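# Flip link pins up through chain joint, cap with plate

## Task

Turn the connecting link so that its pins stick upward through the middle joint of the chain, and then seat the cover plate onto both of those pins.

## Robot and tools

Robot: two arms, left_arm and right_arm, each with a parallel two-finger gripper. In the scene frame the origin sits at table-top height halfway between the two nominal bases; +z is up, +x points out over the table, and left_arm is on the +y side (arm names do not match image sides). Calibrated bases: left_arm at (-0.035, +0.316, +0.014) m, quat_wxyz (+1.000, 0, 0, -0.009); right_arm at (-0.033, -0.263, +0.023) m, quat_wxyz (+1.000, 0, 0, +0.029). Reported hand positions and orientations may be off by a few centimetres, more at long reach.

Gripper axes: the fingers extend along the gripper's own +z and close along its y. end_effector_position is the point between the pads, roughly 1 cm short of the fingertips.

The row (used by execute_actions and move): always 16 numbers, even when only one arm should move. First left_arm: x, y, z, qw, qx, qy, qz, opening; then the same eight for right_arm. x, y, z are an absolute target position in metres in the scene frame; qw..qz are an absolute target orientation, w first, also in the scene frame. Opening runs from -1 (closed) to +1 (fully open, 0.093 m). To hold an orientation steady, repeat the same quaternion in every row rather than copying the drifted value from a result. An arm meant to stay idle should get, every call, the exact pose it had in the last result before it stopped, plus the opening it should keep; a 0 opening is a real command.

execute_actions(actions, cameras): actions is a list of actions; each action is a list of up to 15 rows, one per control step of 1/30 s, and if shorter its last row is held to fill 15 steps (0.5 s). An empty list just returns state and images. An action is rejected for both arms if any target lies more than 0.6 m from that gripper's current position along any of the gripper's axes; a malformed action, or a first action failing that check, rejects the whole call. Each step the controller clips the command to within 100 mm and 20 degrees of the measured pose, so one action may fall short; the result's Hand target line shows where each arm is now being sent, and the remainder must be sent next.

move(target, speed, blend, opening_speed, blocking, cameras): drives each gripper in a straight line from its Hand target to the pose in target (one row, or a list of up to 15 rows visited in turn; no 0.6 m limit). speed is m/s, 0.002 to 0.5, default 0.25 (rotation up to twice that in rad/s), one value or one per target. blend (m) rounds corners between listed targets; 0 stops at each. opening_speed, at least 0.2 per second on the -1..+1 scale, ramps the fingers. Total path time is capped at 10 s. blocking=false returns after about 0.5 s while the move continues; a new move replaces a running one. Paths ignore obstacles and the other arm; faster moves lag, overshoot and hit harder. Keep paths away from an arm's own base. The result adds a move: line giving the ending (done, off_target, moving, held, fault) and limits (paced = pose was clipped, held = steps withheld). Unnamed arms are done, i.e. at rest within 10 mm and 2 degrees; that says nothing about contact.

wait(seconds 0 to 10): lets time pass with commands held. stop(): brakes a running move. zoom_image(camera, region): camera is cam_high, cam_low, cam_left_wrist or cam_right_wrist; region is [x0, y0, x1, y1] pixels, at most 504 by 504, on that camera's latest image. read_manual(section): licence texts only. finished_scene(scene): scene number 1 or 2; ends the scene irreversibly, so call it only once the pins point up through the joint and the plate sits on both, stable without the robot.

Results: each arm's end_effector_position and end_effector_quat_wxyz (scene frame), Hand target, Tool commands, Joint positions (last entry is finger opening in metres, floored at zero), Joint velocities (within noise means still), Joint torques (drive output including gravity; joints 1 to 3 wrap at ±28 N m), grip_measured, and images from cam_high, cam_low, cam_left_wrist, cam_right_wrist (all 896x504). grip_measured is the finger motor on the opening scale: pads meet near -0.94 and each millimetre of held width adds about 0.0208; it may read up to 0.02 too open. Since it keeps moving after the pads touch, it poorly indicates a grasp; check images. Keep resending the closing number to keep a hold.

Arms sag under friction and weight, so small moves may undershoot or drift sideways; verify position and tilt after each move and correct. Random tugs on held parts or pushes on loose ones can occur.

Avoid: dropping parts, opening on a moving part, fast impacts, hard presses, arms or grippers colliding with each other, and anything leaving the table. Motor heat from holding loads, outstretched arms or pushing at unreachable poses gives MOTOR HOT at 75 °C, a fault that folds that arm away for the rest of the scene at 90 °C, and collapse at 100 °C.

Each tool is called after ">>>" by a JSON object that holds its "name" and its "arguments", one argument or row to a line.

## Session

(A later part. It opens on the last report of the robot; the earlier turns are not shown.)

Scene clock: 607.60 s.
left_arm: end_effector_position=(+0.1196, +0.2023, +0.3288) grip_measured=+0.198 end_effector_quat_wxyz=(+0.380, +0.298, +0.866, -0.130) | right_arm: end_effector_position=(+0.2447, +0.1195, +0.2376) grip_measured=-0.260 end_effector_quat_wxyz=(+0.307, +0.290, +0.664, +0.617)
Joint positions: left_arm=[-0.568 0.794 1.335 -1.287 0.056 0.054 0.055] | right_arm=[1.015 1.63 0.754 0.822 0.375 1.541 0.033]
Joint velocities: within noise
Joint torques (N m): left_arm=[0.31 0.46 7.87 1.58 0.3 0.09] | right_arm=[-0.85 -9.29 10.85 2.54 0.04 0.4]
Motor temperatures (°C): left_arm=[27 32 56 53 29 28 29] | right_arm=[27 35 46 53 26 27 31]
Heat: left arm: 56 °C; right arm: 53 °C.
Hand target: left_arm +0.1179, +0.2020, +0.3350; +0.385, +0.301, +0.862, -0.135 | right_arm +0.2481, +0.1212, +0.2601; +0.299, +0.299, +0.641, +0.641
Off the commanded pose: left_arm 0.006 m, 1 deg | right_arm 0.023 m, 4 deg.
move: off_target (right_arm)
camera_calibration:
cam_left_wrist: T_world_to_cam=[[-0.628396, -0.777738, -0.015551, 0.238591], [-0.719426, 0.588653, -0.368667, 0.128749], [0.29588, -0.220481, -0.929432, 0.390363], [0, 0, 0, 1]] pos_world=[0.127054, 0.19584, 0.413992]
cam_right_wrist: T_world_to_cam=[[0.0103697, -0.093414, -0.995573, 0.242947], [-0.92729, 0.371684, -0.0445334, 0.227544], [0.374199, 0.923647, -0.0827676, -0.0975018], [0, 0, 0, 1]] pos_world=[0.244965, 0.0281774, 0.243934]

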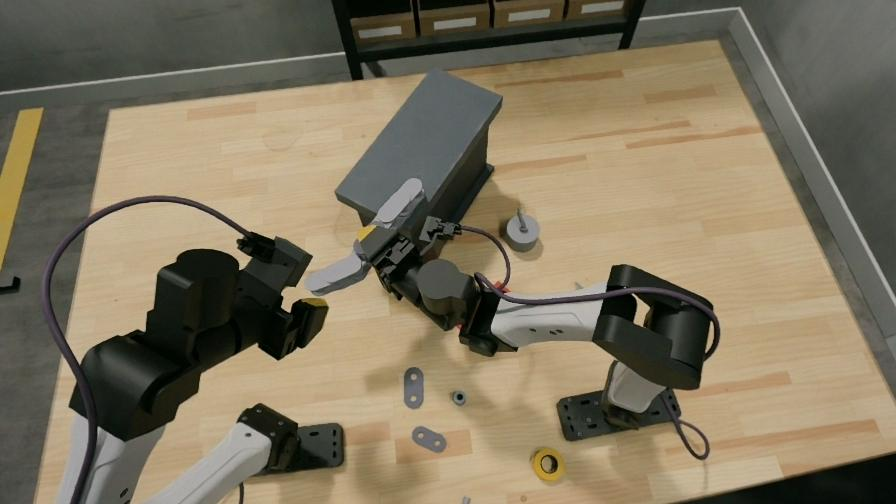

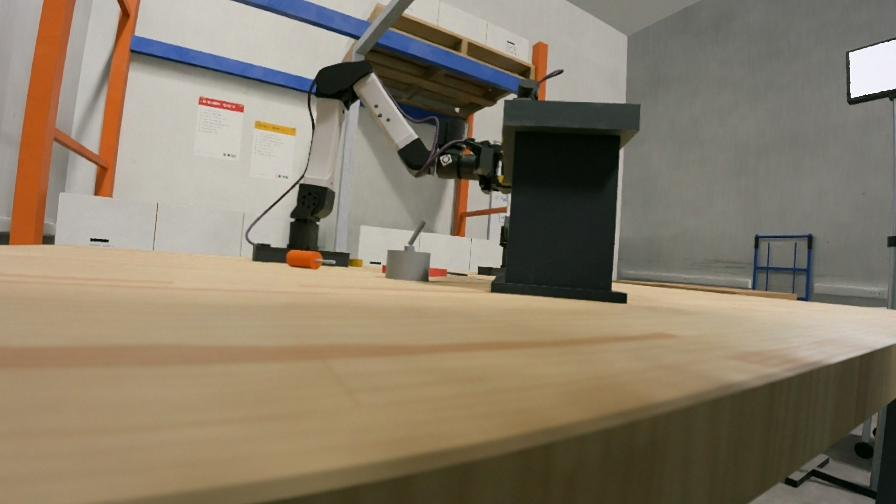

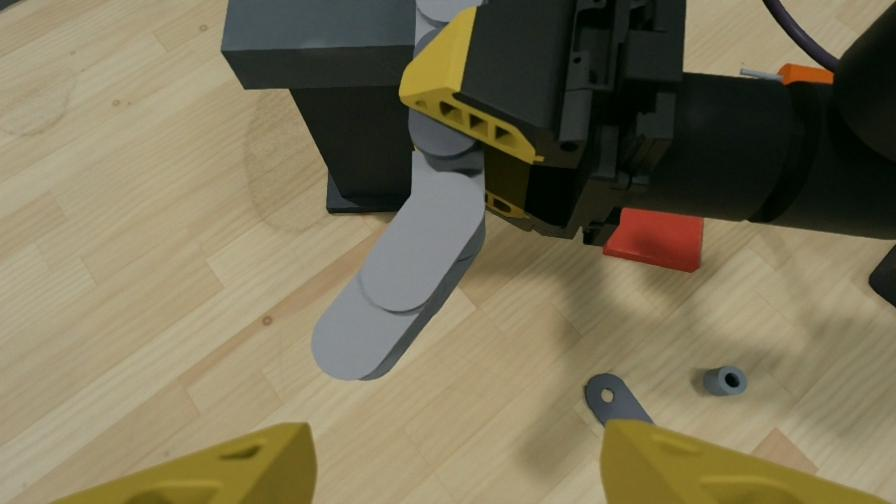

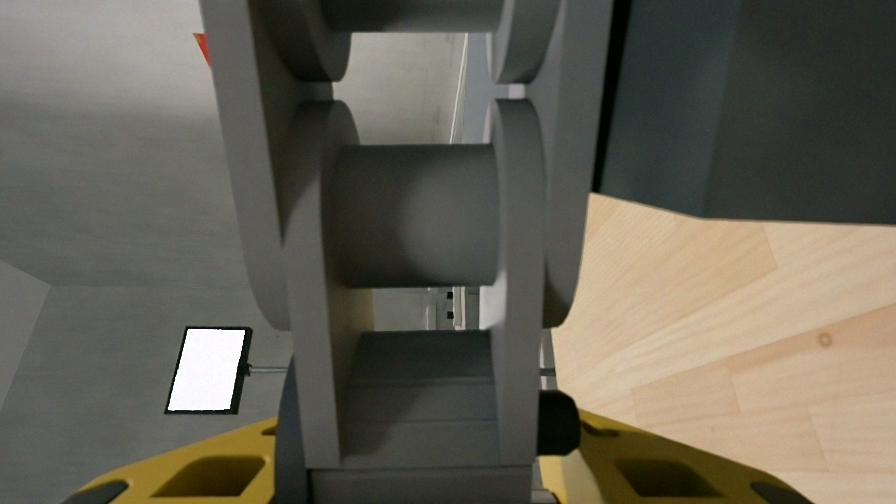

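>>> {"name": "move", "arguments": {
  "target": [
    [0.118,0.202,0.335,0.385,0.3015,0.8625,-0.135,0.2,0.2485,0.1220,0.285,0.2989,0.2989,0.6408,0.6408,-0.5],
    [0.118,0.202,0.335,0.385,0.3015,0.8625,-0.135,0.2,0.2485,0.1220,0.325,0.2989,0.2989,0.6408,0.6408,-0.5]
  ],
  "speed": 0.05
}}

Scene clock: 631.07 s.
left_arm: end_effector_position=(+0.1194, +0.2024, +0.3286) grip_measured=+0.198 end_effector_quat_wxyz=(+0.379, +0.299, +0.866, -0.130) | right_arm: end_effector_position=(+0.2424, +0.1134, +0.2456) grip_measured=-0.260 end_effector_quat_wxyz=(+0.298, +0.295, +0.720, +0.554)
Joint positions: left_arm=[-0.567 0.794 1.335 -1.289 0.057 0.055 0.055] | right_arm=[1.013 1.523 0.864 0.432 0.374 1.55 0.033]
Joint velocities: within noise
Joint torques (N m): left_arm=[0.36 0.4 7.9 1.61 0.27 0.09] | right_arm=[-0.73 -12.36 14.45 3.74 0.07 0.29]
Motor temperatures (°C): left_arm=[27 32 55 47 29 28 28] | right_arm=[27 37 46 53 26 27 31]
Heat: left arm: 55 °C; right arm: 53 °C.
Hand target: left_arm +0.1179, +0.2021, +0.3349; +0.385, +0.301, +0.862, -0.135 | right_arm +0.2441, +0.1143, +0.3237; +0.298, +0.298, +0.642, +0.640
Off the commanded pose: left_arm 0.007 m, 1 deg | right_arm 0.080 m, 13 deg.
move: off_target (right_arm)
camera_calibration:
cam_left_wrist: T_world_to_cam=[[-0.628956, -0.777287, -0.0154504, 0.23845], [-0.719462, 0.589467, -0.367291, 0.12781], [0.294598, -0.219894, -0.929978, 0.390422], [0, 0, 0, 1]] pos_world=[0.126912, 0.195856, 0.413711]
cam_right_wrist: T_world_to_cam=[[-0.0773768, -0.23613, -0.968636, 0.281142], [-0.929245, 0.369129, -0.0157545, 0.221658], [0.361272, 0.898881, -0.247984, -0.0438306], [0, 0, 0, 1]] pos_world=[0.243563, 0.0239641, 0.264947]

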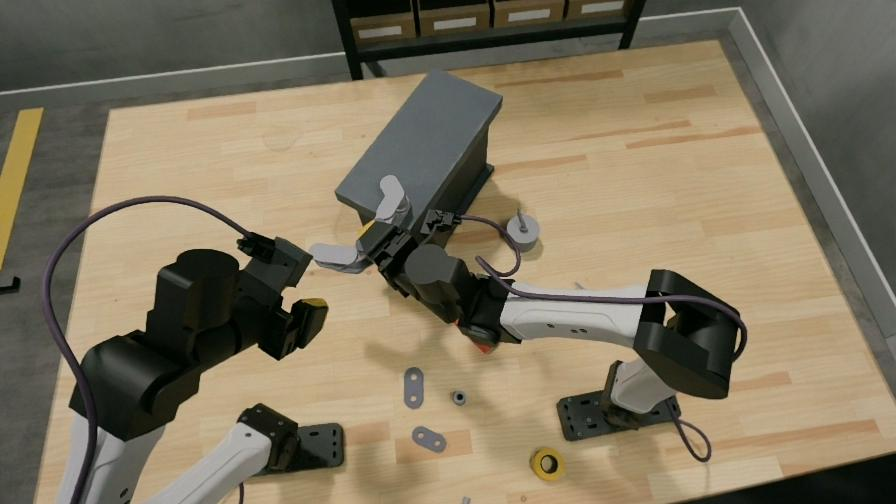

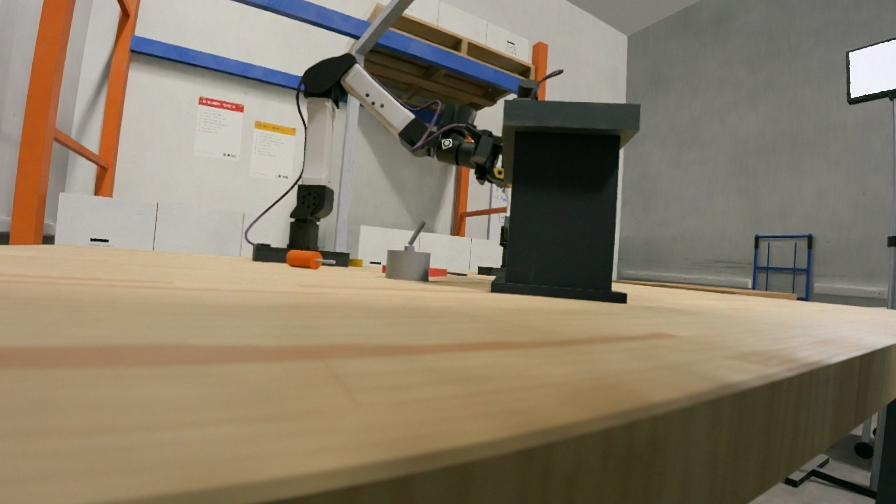

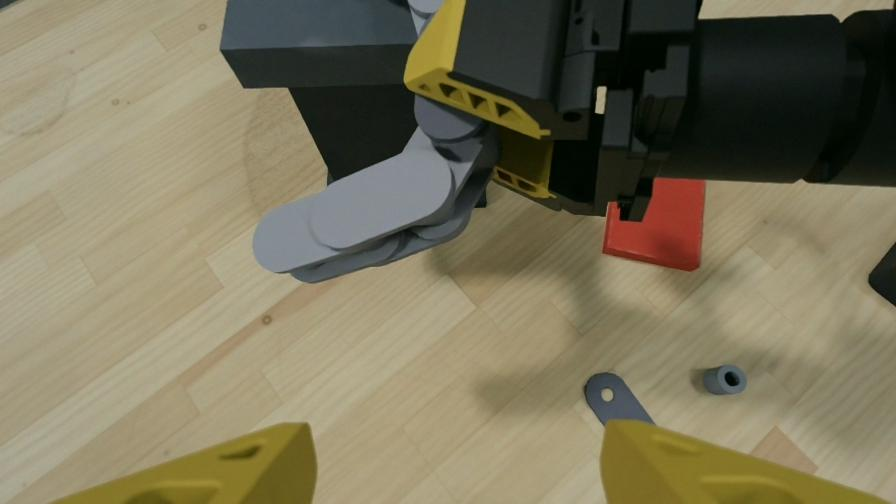

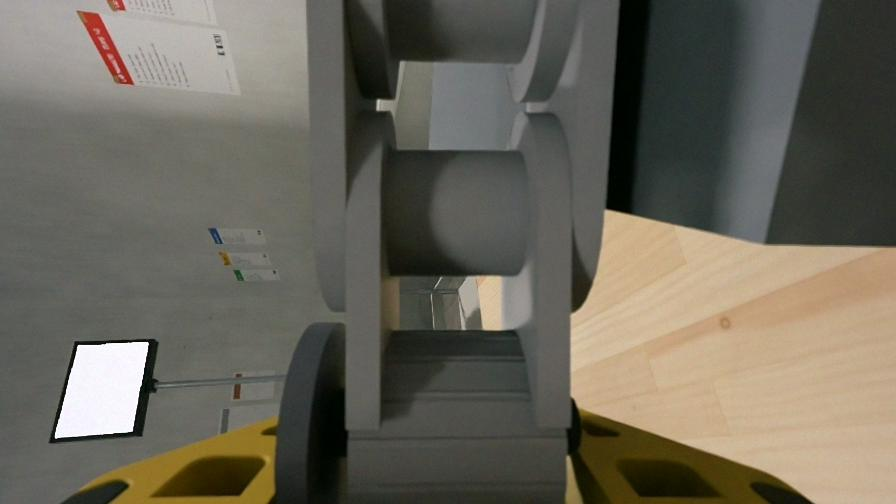

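>>> {"name": "move", "arguments": {
  "target": [0.118,0.202,0.335,0.385,0.3015,0.8625,-0.135,0.2,0.2455,0.1190,0.325,0.3353,0.2573,0.5518,0.7190,-0.6],
  "speed": 0.1
}}

Scene clock: 655.23 s.
left_arm: end_effector_position=(+0.1194, +0.2024, +0.3286) grip_measured=+0.198 end_effector_quat_wxyz=(+0.379, +0.299, +0.866, -0.130) | right_arm: end_effector_position=(+0.2437, +0.1191, +0.2512) grip_measured=-0.260 end_effector_quat_wxyz=(+0.328, +0.262, +0.658, +0.625)
Joint positions: left_arm=[-0.567 0.794 1.335 -1.289 0.057 0.055 0.055] | right_arm=[1.013 1.619 0.752 0.863 0.364 1.468 0.033]
Joint velocities: within noise
Joint torques (N m): left_arm=[0.32 0.46 7.87 1.59 0.27 0.09] | right_arm=[-0.65 -10.19 10.13 4.97 0 0.14]
Motor temperatures (°C): left_arm=[27 31 55 45 29 28 28] | right_arm=[27 44 54 59 26 27 32]
Heat: left arm: 55 °C; right arm: 59 °C.
Hand target: left_arm +0.1179, +0.2021, +0.3350; +0.385, +0.301, +0.862, -0.135 | right_arm +0.2416, +0.1118, +0.3223; +0.334, +0.260, +0.559, +0.713
Off the commanded pose: left_arm 0.007 m, 1 deg | right_arm 0.074 m, 16 deg.
move: off_target (right_arm)
camera_calibration:
cam_left_wrist: T_world_to_cam=[[-0.628956, -0.777287, -0.0154504, 0.23845], [-0.719462, 0.589467, -0.367291, 0.12781], [0.294598, -0.219894, -0.929978, 0.390422], [0, 0, 0, 1]] pos_world=[0.126912, 0.195856, 0.413711]
cam_right_wrist: T_world_to_cam=[[0.0816845, -0.104389, -0.991176, 0.239234], [-0.925742, 0.360481, -0.114257, 0.245796], [0.369228, 0.926907, -0.0671917, -0.0986928], [0, 0, 0, 1]] pos_world=[0.244442, 0.0278474, 0.258575]

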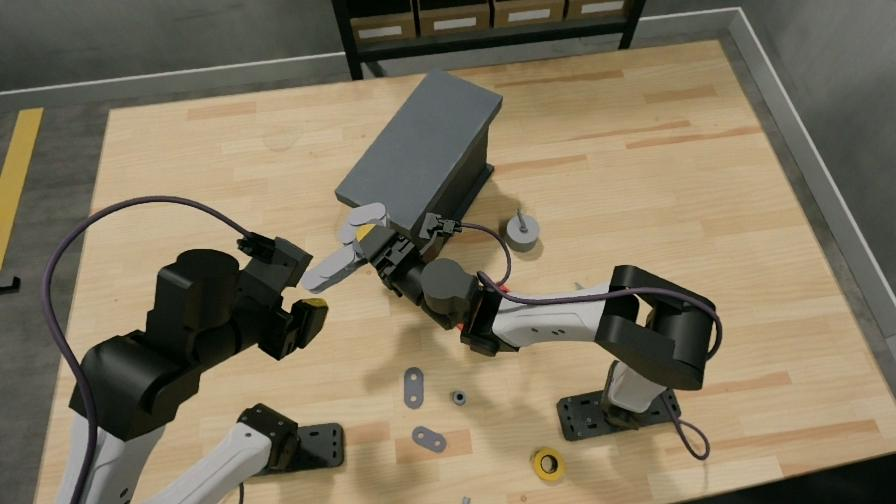

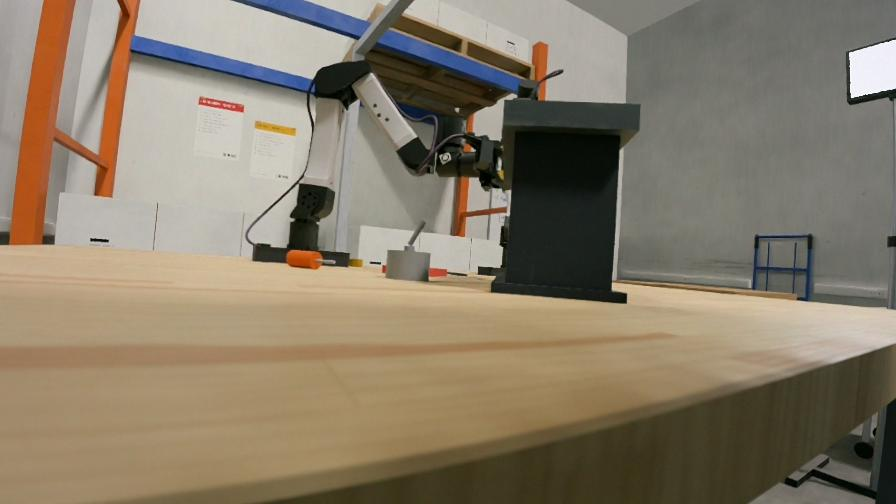

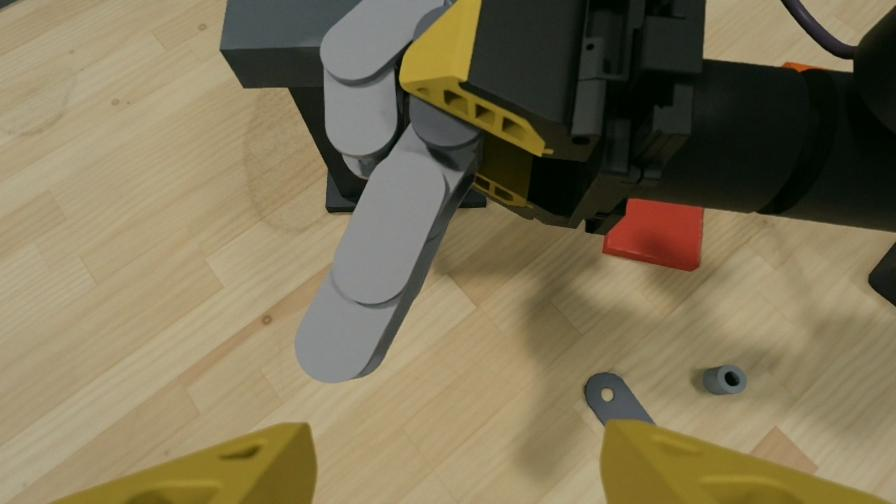

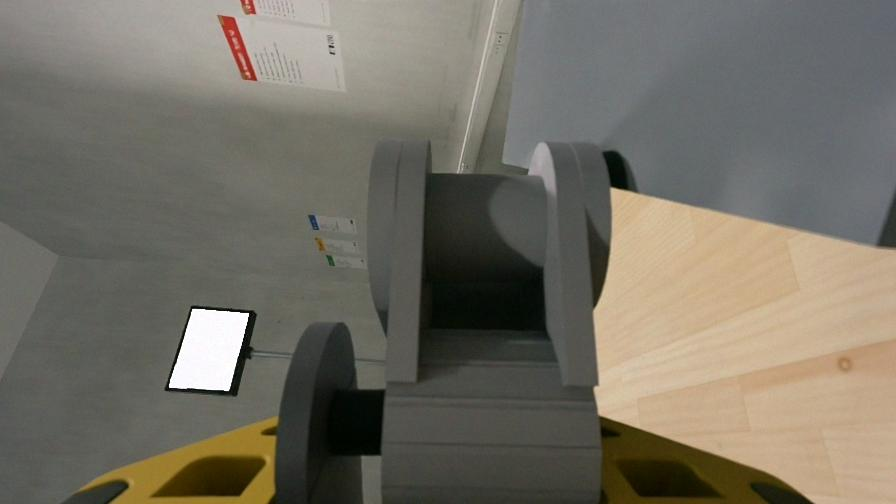

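>>> {"name": "move", "arguments": {
  "target": [
    [0.12,0.26,0.35,0.5,0.12,0.85,-0.06,0.2,0.190,0.070,0.330,0.3353,0.2573,0.5518,0.7190,-0.6],
    [0.20,0.32,0.33,0.574,0.0,0.819,0,0.2,0.150,0.0,0.340,0.3353,0.2573,0.5518,0.7190,-0.6]
  ],
  "speed": 0.1,
  "blend": 0.02
}}

Scene clock: 672.30 s.
left_arm: end_effector_position=(+0.1974, +0.3208, +0.3300) grip_measured=+0.198 end_effector_quat_wxyz=(+0.572, -0.004, +0.820, +0.002) | right_arm: end_effector_position=(+0.1545, +0.0064, +0.2670) grip_measured=-0.260 end_effector_quat_wxyz=(+0.338, +0.243, +0.662, +0.623)
Joint positions: left_arm=[0.063 0.57 0.936 -0.719 0.034 0.011 0.055] | right_arm=[1.142 0.899 0.348 0.557 0.478 1.422 0.033]
Joint velocities: within noise
Joint torques (N m): left_arm=[0.25 1.17 6.58 2.04 0.25 0.09] | right_arm=[0.44 -6.37 11.03 4.74 0.19 0.25]
Motor temperatures (°C): left_arm=[27 31 54 45 29 28 28] | right_arm=[27 43 52 67 26 27 32]
Heat: left arm: 54 °C; right arm: 67 °C.
Hand target: left_arm +0.2000, +0.3200, +0.3299; +0.574, +0.000, +0.819, +0.000 | right_arm +0.1489, -0.0058, +0.3362; +0.331, +0.259, +0.559, +0.715
Off the commanded pose: left_arm 0.003 m, 1 deg | right_arm 0.073 m, 17 deg.
move: off_target (right_arm)
camera_calibration:
cam_left_wrist: T_world_to_cam=[[-0.000736649, -0.999836, -0.0180927, 0.327844], [-0.717807, 0.0131256, -0.696119, 0.407697], [0.696242, 0.0124743, -0.717699, 0.170926], [0, 0, 0, 1]] pos_world=[0.173883, 0.320307, 0.412411]
cam_right_wrist: T_world_to_cam=[[0.116766, -0.128131, -0.984859, 0.243501], [-0.926703, 0.342593, -0.154443, 0.216597], [0.357194, 0.930706, -0.0787359, 0.0446446], [0, 0, 0, 1]] pos_world=[0.156341, -0.0845555, 0.276781]

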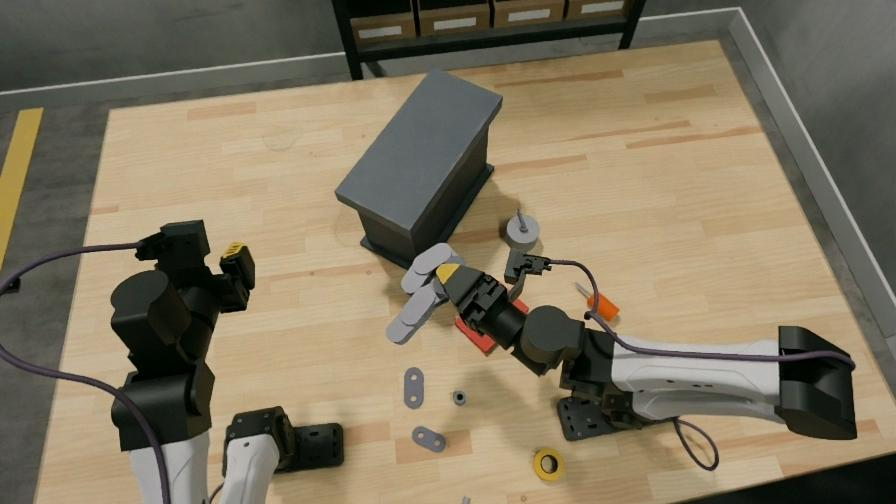

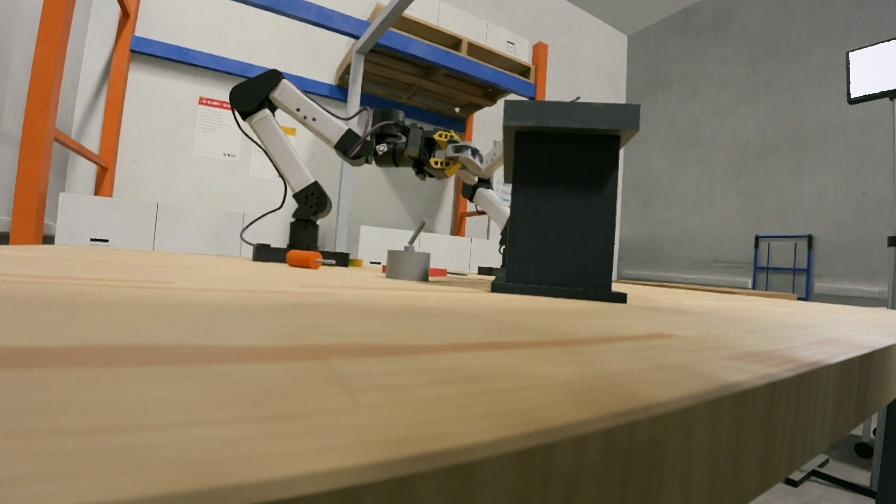

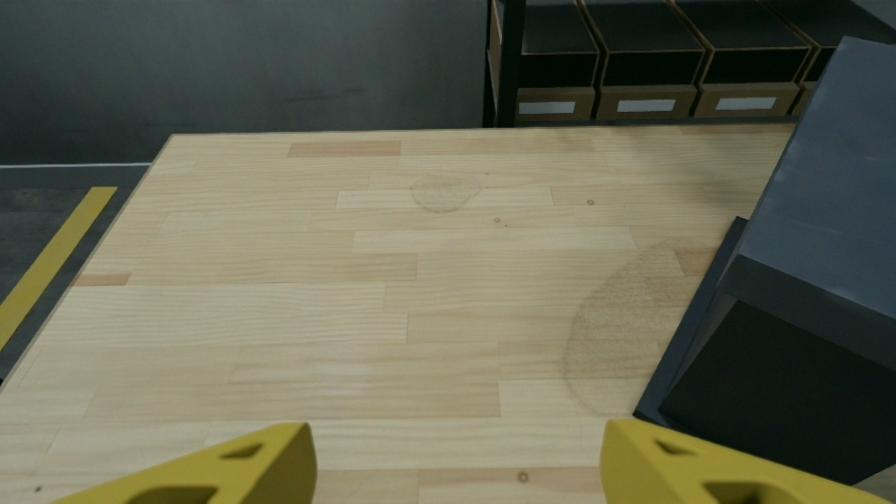

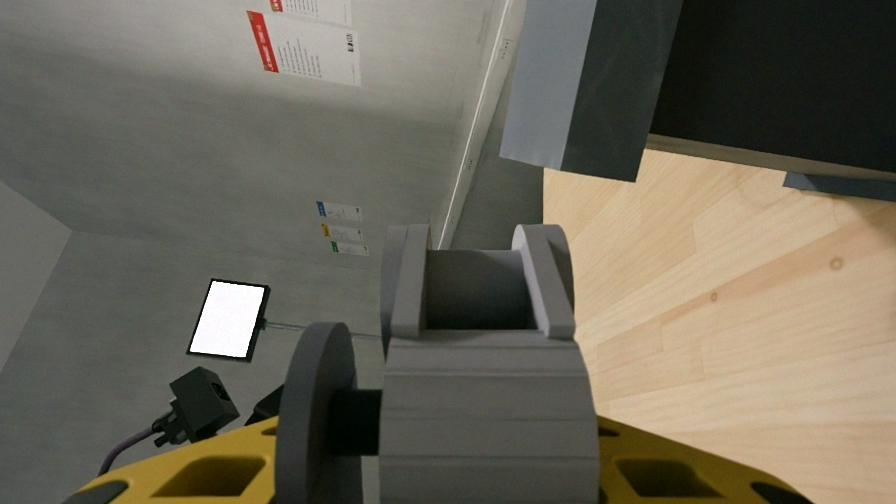

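>>> {"name": "move", "arguments": {
  "target": [
    [0.20,0.32,0.33,0.574,0.0,0.819,0,0.2,0.165,-0.02,0.320,0.1767,0.4266,0.8195,0.3395,-0.6],
    [0.20,0.32,0.33,0.574,0.0,0.819,0,0.2,0.185,-0.06,0.310,0,0.4617,0.887,0,-0.6]
  ],
  "speed": 0.2,
  "blend": 0.02
}}

Scene clock: 686.63 s.
left_arm: end_effector_position=(+0.1975, +0.3207, +0.3301) grip_measured=+0.198 end_effector_quat_wxyz=(+0.572, -0.004, +0.820, +0.002) | right_arm: end_effector_position=(+0.1801, -0.0643, +0.2893) grip_measured=-0.259 end_effector_quat_wxyz=(+0.044, +0.459, +0.881, +0.109)
Joint positions: left_arm=[0.063 0.57 0.936 -0.718 0.034 0.011 0.055] | right_arm=[0.699 1.557 1.834 -1.614 0.011 1.716 0.033]
Joint velocities: within noise
Joint torques (N m): left_arm=[0.32 1.21 6.64 2.05 0.24 0.07] | right_arm=[-0.87 -8.8 9.85 1.16 0.05 0.03]
Motor temperatures (°C): left_arm=[27 31 53 48 29 28 28] | right_arm=[27 40 53 70 26 27 32]
Heat: left arm: 53 °C; right arm: 70 °C.
Hand target: left_arm +0.2000, +0.3200, +0.3298; +0.574, +0.000, +0.819, +0.000 | right_arm +0.1846, -0.0603, +0.3090; +0.056, +0.455, +0.875, +0.154
Off the commanded pose: left_arm 0.003 m, 1 deg | right_arm 0.022 m, 13 deg.
joint read past its limit (right arm) — joint 4 (wrist pitch), lower limit.
joint sent to its limit (right arm) — joint 4 (wrist pitch), lower limit. The joint targets are off in orientation, not in position.
move: off_target (right_arm)
camera_calibration:
cam_left_wrist: T_world_to_cam=[[-0.00108077, -0.999837, -0.0179963, 0.327822], [-0.717267, 0.0133149, -0.696671, 0.407881], [0.696798, 0.0121552, -0.717165, 0.170824], [0, 0, 0, 1]] pos_world=[0.173884, 0.320262, 0.412567]
cam_right_wrist: T_world_to_cam=[[-0.782322, -0.579028, -0.229564, 0.167834], [-0.609969, 0.637547, 0.470608, 0.0490947], [-0.126138, 0.508194, -0.851956, 0.38659], [0, 0, 0, 1]] pos_world=[0.21001, -0.130582, 0.344782]

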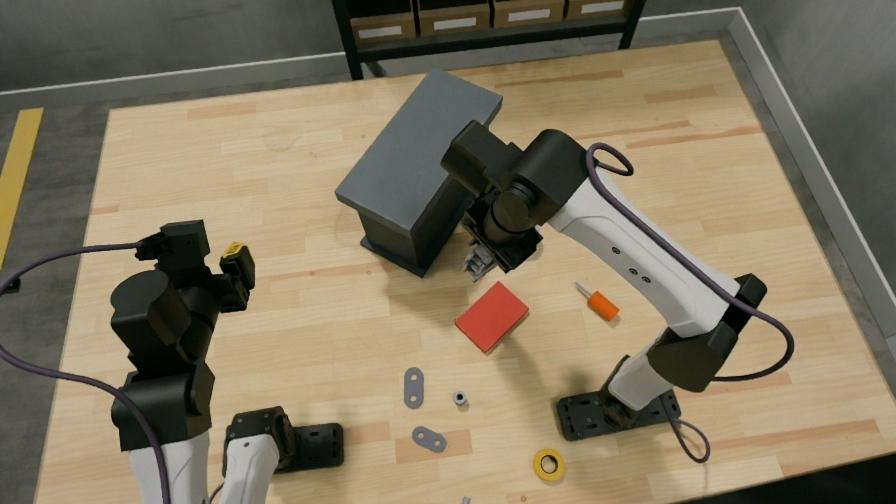

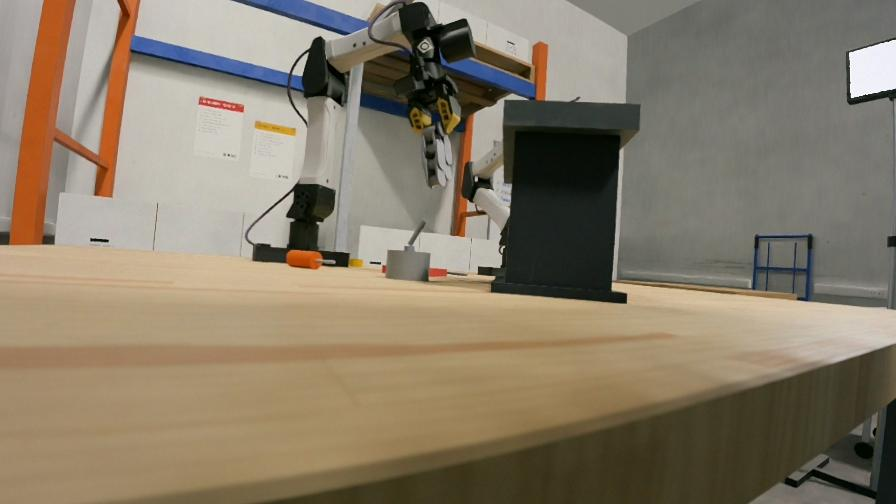

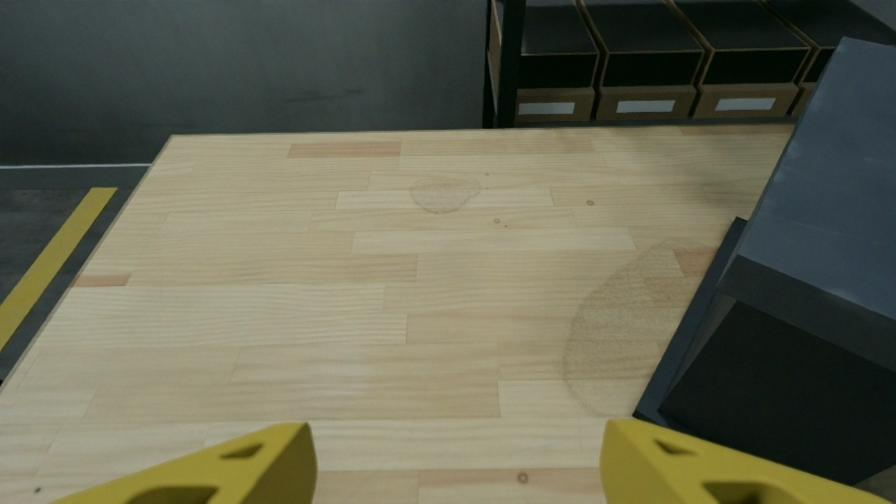

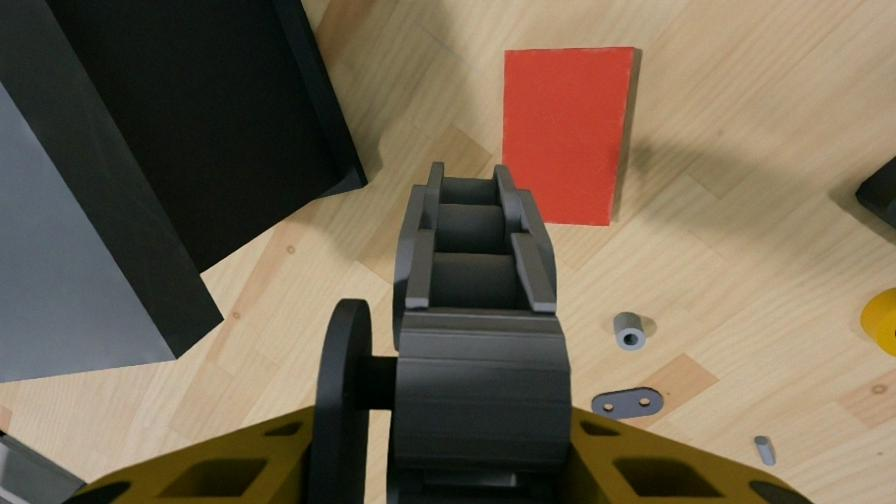

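>>> {"name": "move", "arguments": {
  "target": [
    [0.20,0.32,0.33,0.574,0.0,0.819,0,0.2,0.185,-0.06,0.305,0.0982,-0.3401,0.9345,0.0357,-0.6],
    [0.20,0.32,0.33,0.574,0.0,0.819,0,0.2,0.185,-0.06,0.300,0.0982,-0.9345,0.3401,-0.0357,-0.6]
  ],
  "speed": 0.2,
  "blend": 0.01
}}

Scene clock: 932.53 s.
left_arm: end_effector_position=(+0.1975, +0.3207, +0.3302) grip_measured=+0.198 end_effector_quat_wxyz=(+0.573, -0.004, +0.820, +0.002) | right_arm: end_effector_position=(+0.1797, -0.0638, +0.2893) grip_measured=-0.259 end_effector_quat_wxyz=(-0.108, +0.933, -0.341, +0.045)
Joint positions: left_arm=[0.063 0.57 0.936 -0.718 0.034 0.011 0.055] | right_arm=[0.683 1.557 1.834 -1.614 -0.02 -1.696 0.033]
Joint velocities: within noise
Joint torques (N m): left_arm=[0.28 1.22 6.64 2.04 0.23 0.08] | right_arm=[-0.87 -7.61 7.94 1.22 -0.08 0.06]
Motor temperatures (°C): left_arm=[27 30 49 53 29 28 27] | right_arm=[27 42 51 42 26 27 33]
Heat: left arm: 53 °C; right arm: 51 °C.
Hand target: left_arm +0.2000, +0.3200, +0.3299; +0.574, +0.000, +0.819, +0.000 | right_arm +0.1849, -0.0600, +0.2993; -0.136, +0.929, -0.339, +0.056
Off the commanded pose: left_arm 0.003 m, 1 deg | right_arm 0.013 m, 2 deg.
joint read past its limit (right arm) — joint 4 (wrist pitch), lower limit.
joint sent to its limit (right arm) — joint 4 (wrist pitch), lower limit. The joint targets are off in orientation, not in position.
move: off_target (right_arm)
camera_calibration:
cam_left_wrist: T_world_to_cam=[[-0.00143188, -0.999839, -0.0178827, 0.327793], [-0.716992, 0.0134921, -0.69695, 0.407947], [0.697079, 0.0118238, -0.716896, 0.170826], [0, 0, 0, 1]] pos_world=[0.173885, 0.320217, 0.412646]
cam_right_wrist: T_world_to_cam=[[0.604688, 0.761154, 0.234513, -0.130156], [0.614524, -0.633184, 0.470571, -0.252541], [0.506667, -0.140435, -0.850627, 0.230854], [0, 0, 0, 1]] pos_world=[0.11693, -0.0284162, 0.345732]

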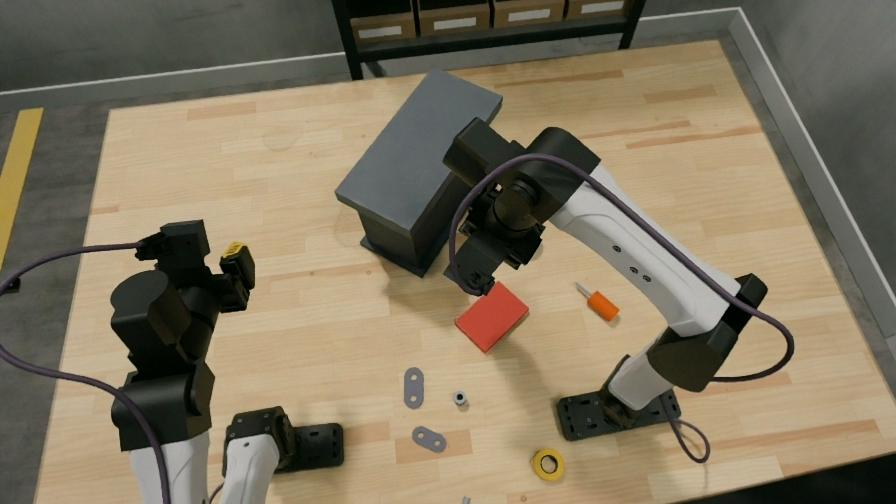

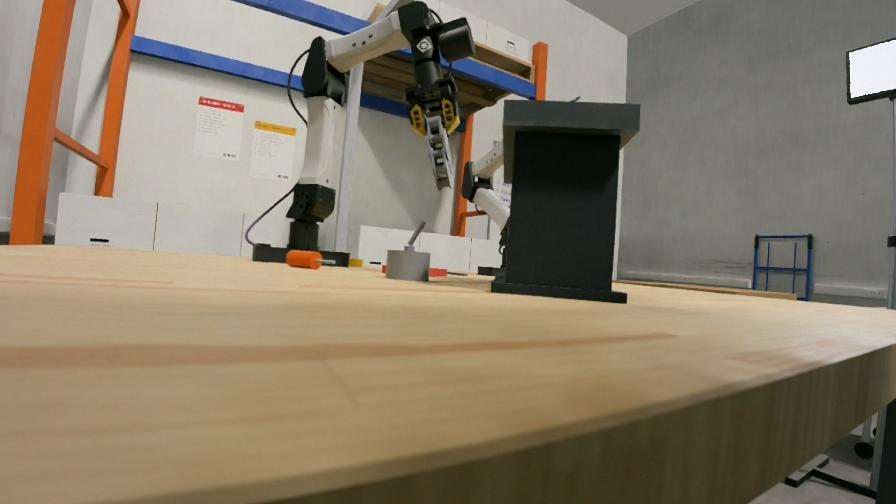

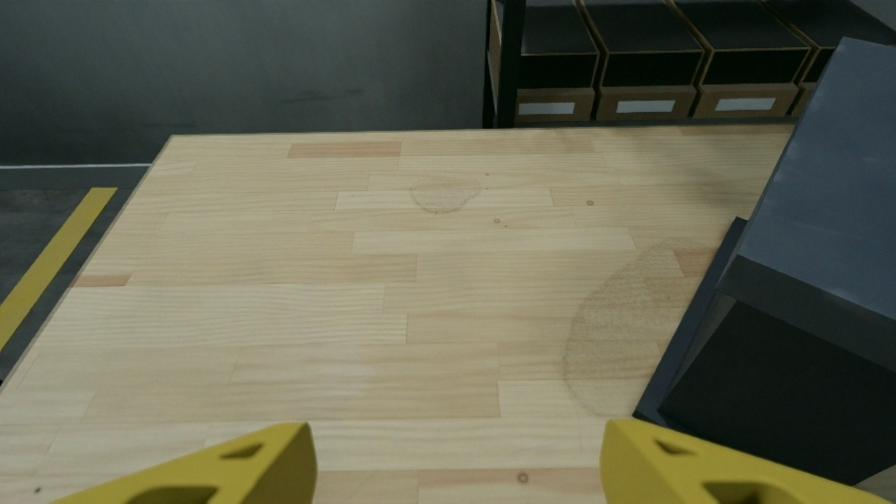

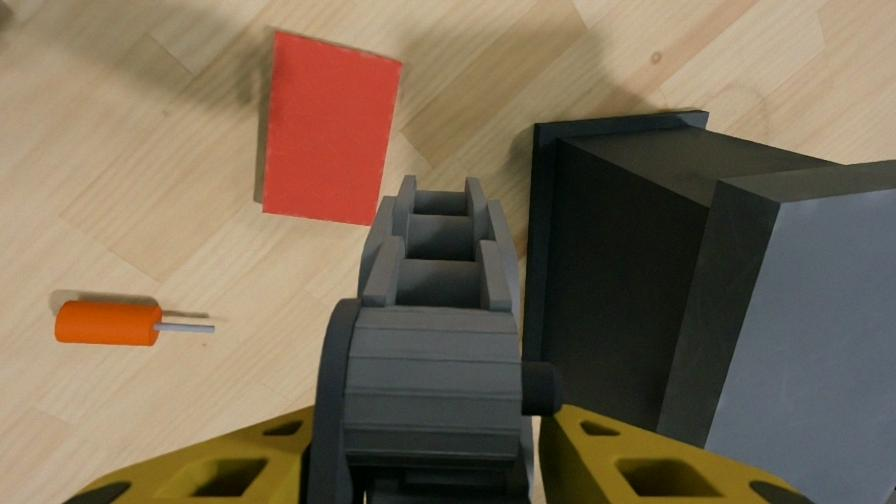

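>>> {"name": "move", "arguments": {
  "target": [
    [0.20,0.32,0.33,0.574,0.0,0.819,0,0.2,0.172,0.02,0.270,0.0982,-0.9345,0.3401,-0.0357,-0.6],
    [0.20,0.32,0.33,0.574,0.0,0.819,0,0.2,0.197,0.136,0.215,0.2432,-0.9077,0.3303,-0.0885,-0.6]
  ],
  "speed": 0.12,
  "blend": 0.03
}}

>>> {"name": "zoom_image", "arguments": {
  "camera": "cam_low",
  "region": [390, 100, 630, 290]
}}

Scene clock: 959.97 s.
left_arm: end_effector_position=(+0.1975, +0.3207, +0.3302) grip_measured=+0.198 end_effector_quat_wxyz=(+0.573, -0.004, +0.820, +0.002) | right_arm: end_effector_position=(+0.1838, +0.1159, +0.1906) grip_measured=-0.259 end_effector_quat_wxyz=(-0.180, +0.924, -0.330, +0.068)
Joint positions: left_arm=[0.063 0.57 0.936 -0.718 0.034 0.011 0.055] | right_arm=[1.023 1.864 1.729 -1.056 0.08 -1.389 0.033]
Joint velocities: within noise
Joint torques (N m): left_arm=[0.29 1.24 6.58 2.04 0.25 0.07] | right_arm=[0.36 -12.23 9.5 2.3 0.33 0.16]
Motor temperatures (°C): left_arm=[27 30 49 53 29 28 27] | right_arm=[27 42 50 41 26 27 33]
Heat: left arm: 53 °C; right arm: 50 °C.
Hand target: left_arm +0.2000, +0.3200, +0.3299; +0.574, +0.000, +0.819, +0.000 | right_arm +0.1955, +0.1337, +0.2167; -0.242, +0.908, -0.331, +0.087
Off the commanded pose: left_arm 0.003 m, 1 deg | right_arm 0.034 m, 8 deg.
move: off_target (right_arm)
camera_calibration:
cam_left_wrist: T_world_to_cam=[[-0.00143188, -0.999839, -0.0178827, 0.327793], [-0.716992, 0.0134921, -0.69695, 0.407947], [0.697079, 0.0118238, -0.716896, 0.170826], [0, 0, 0, 1]] pos_world=[0.173885, 0.320217, 0.412646]
cam_right_wrist: T_world_to_cam=[[0.56342, 0.733984, 0.379242, -0.263209], [0.581835, -0.678408, 0.448587, -0.0793956], [0.586537, -0.0320868, -0.809287, 0.134904], [0, 0, 0, 1]] pos_world=[0.115366, 0.143657, 0.244611]

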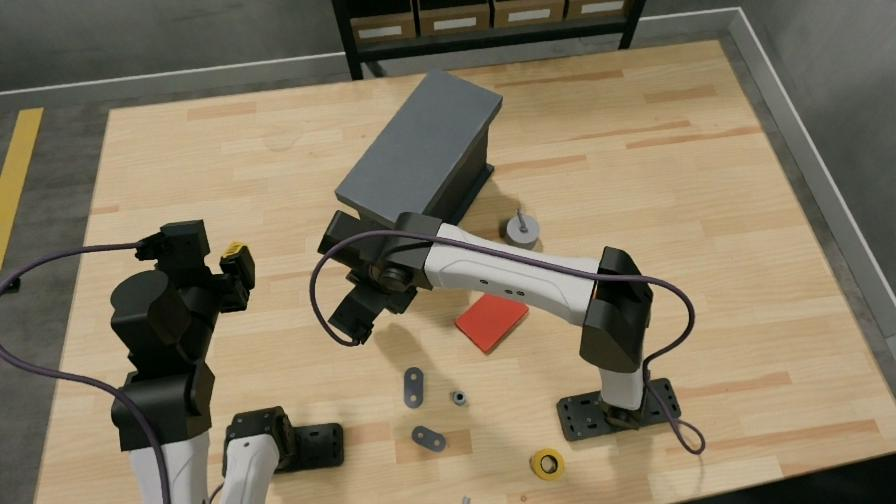

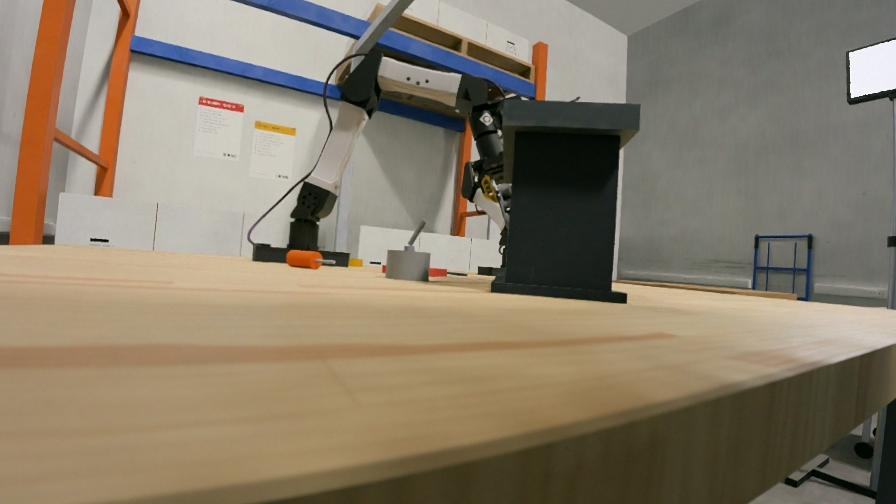

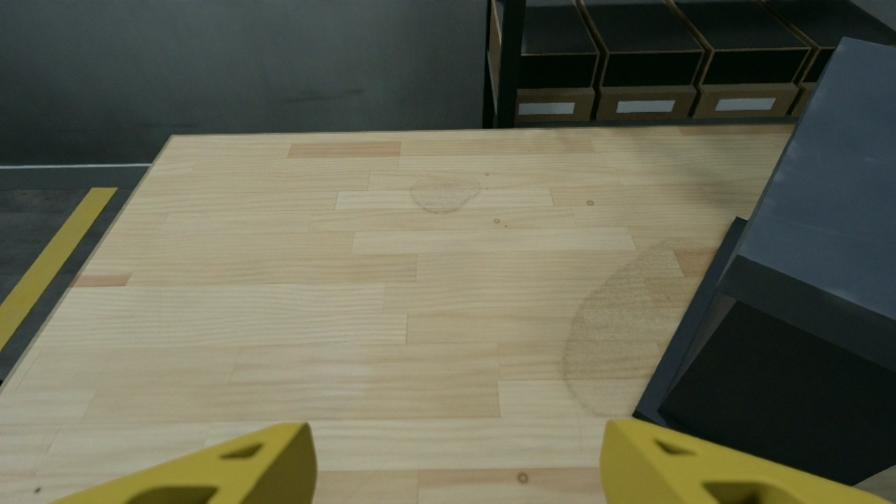

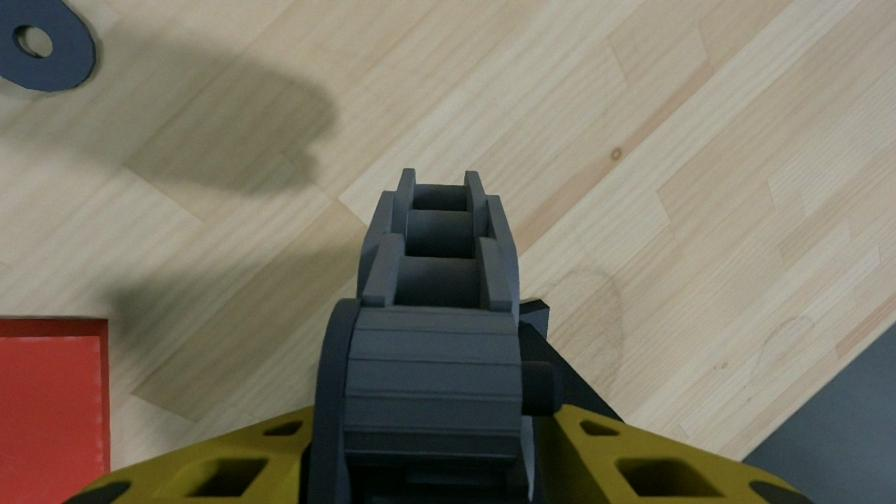

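Scaled by 2.100 from the camera's 896x504 image, which has a finer 1280x720 frame.

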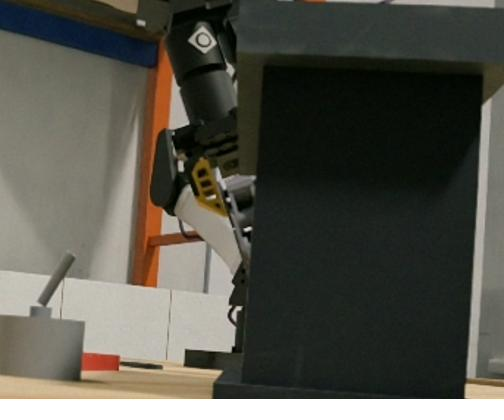

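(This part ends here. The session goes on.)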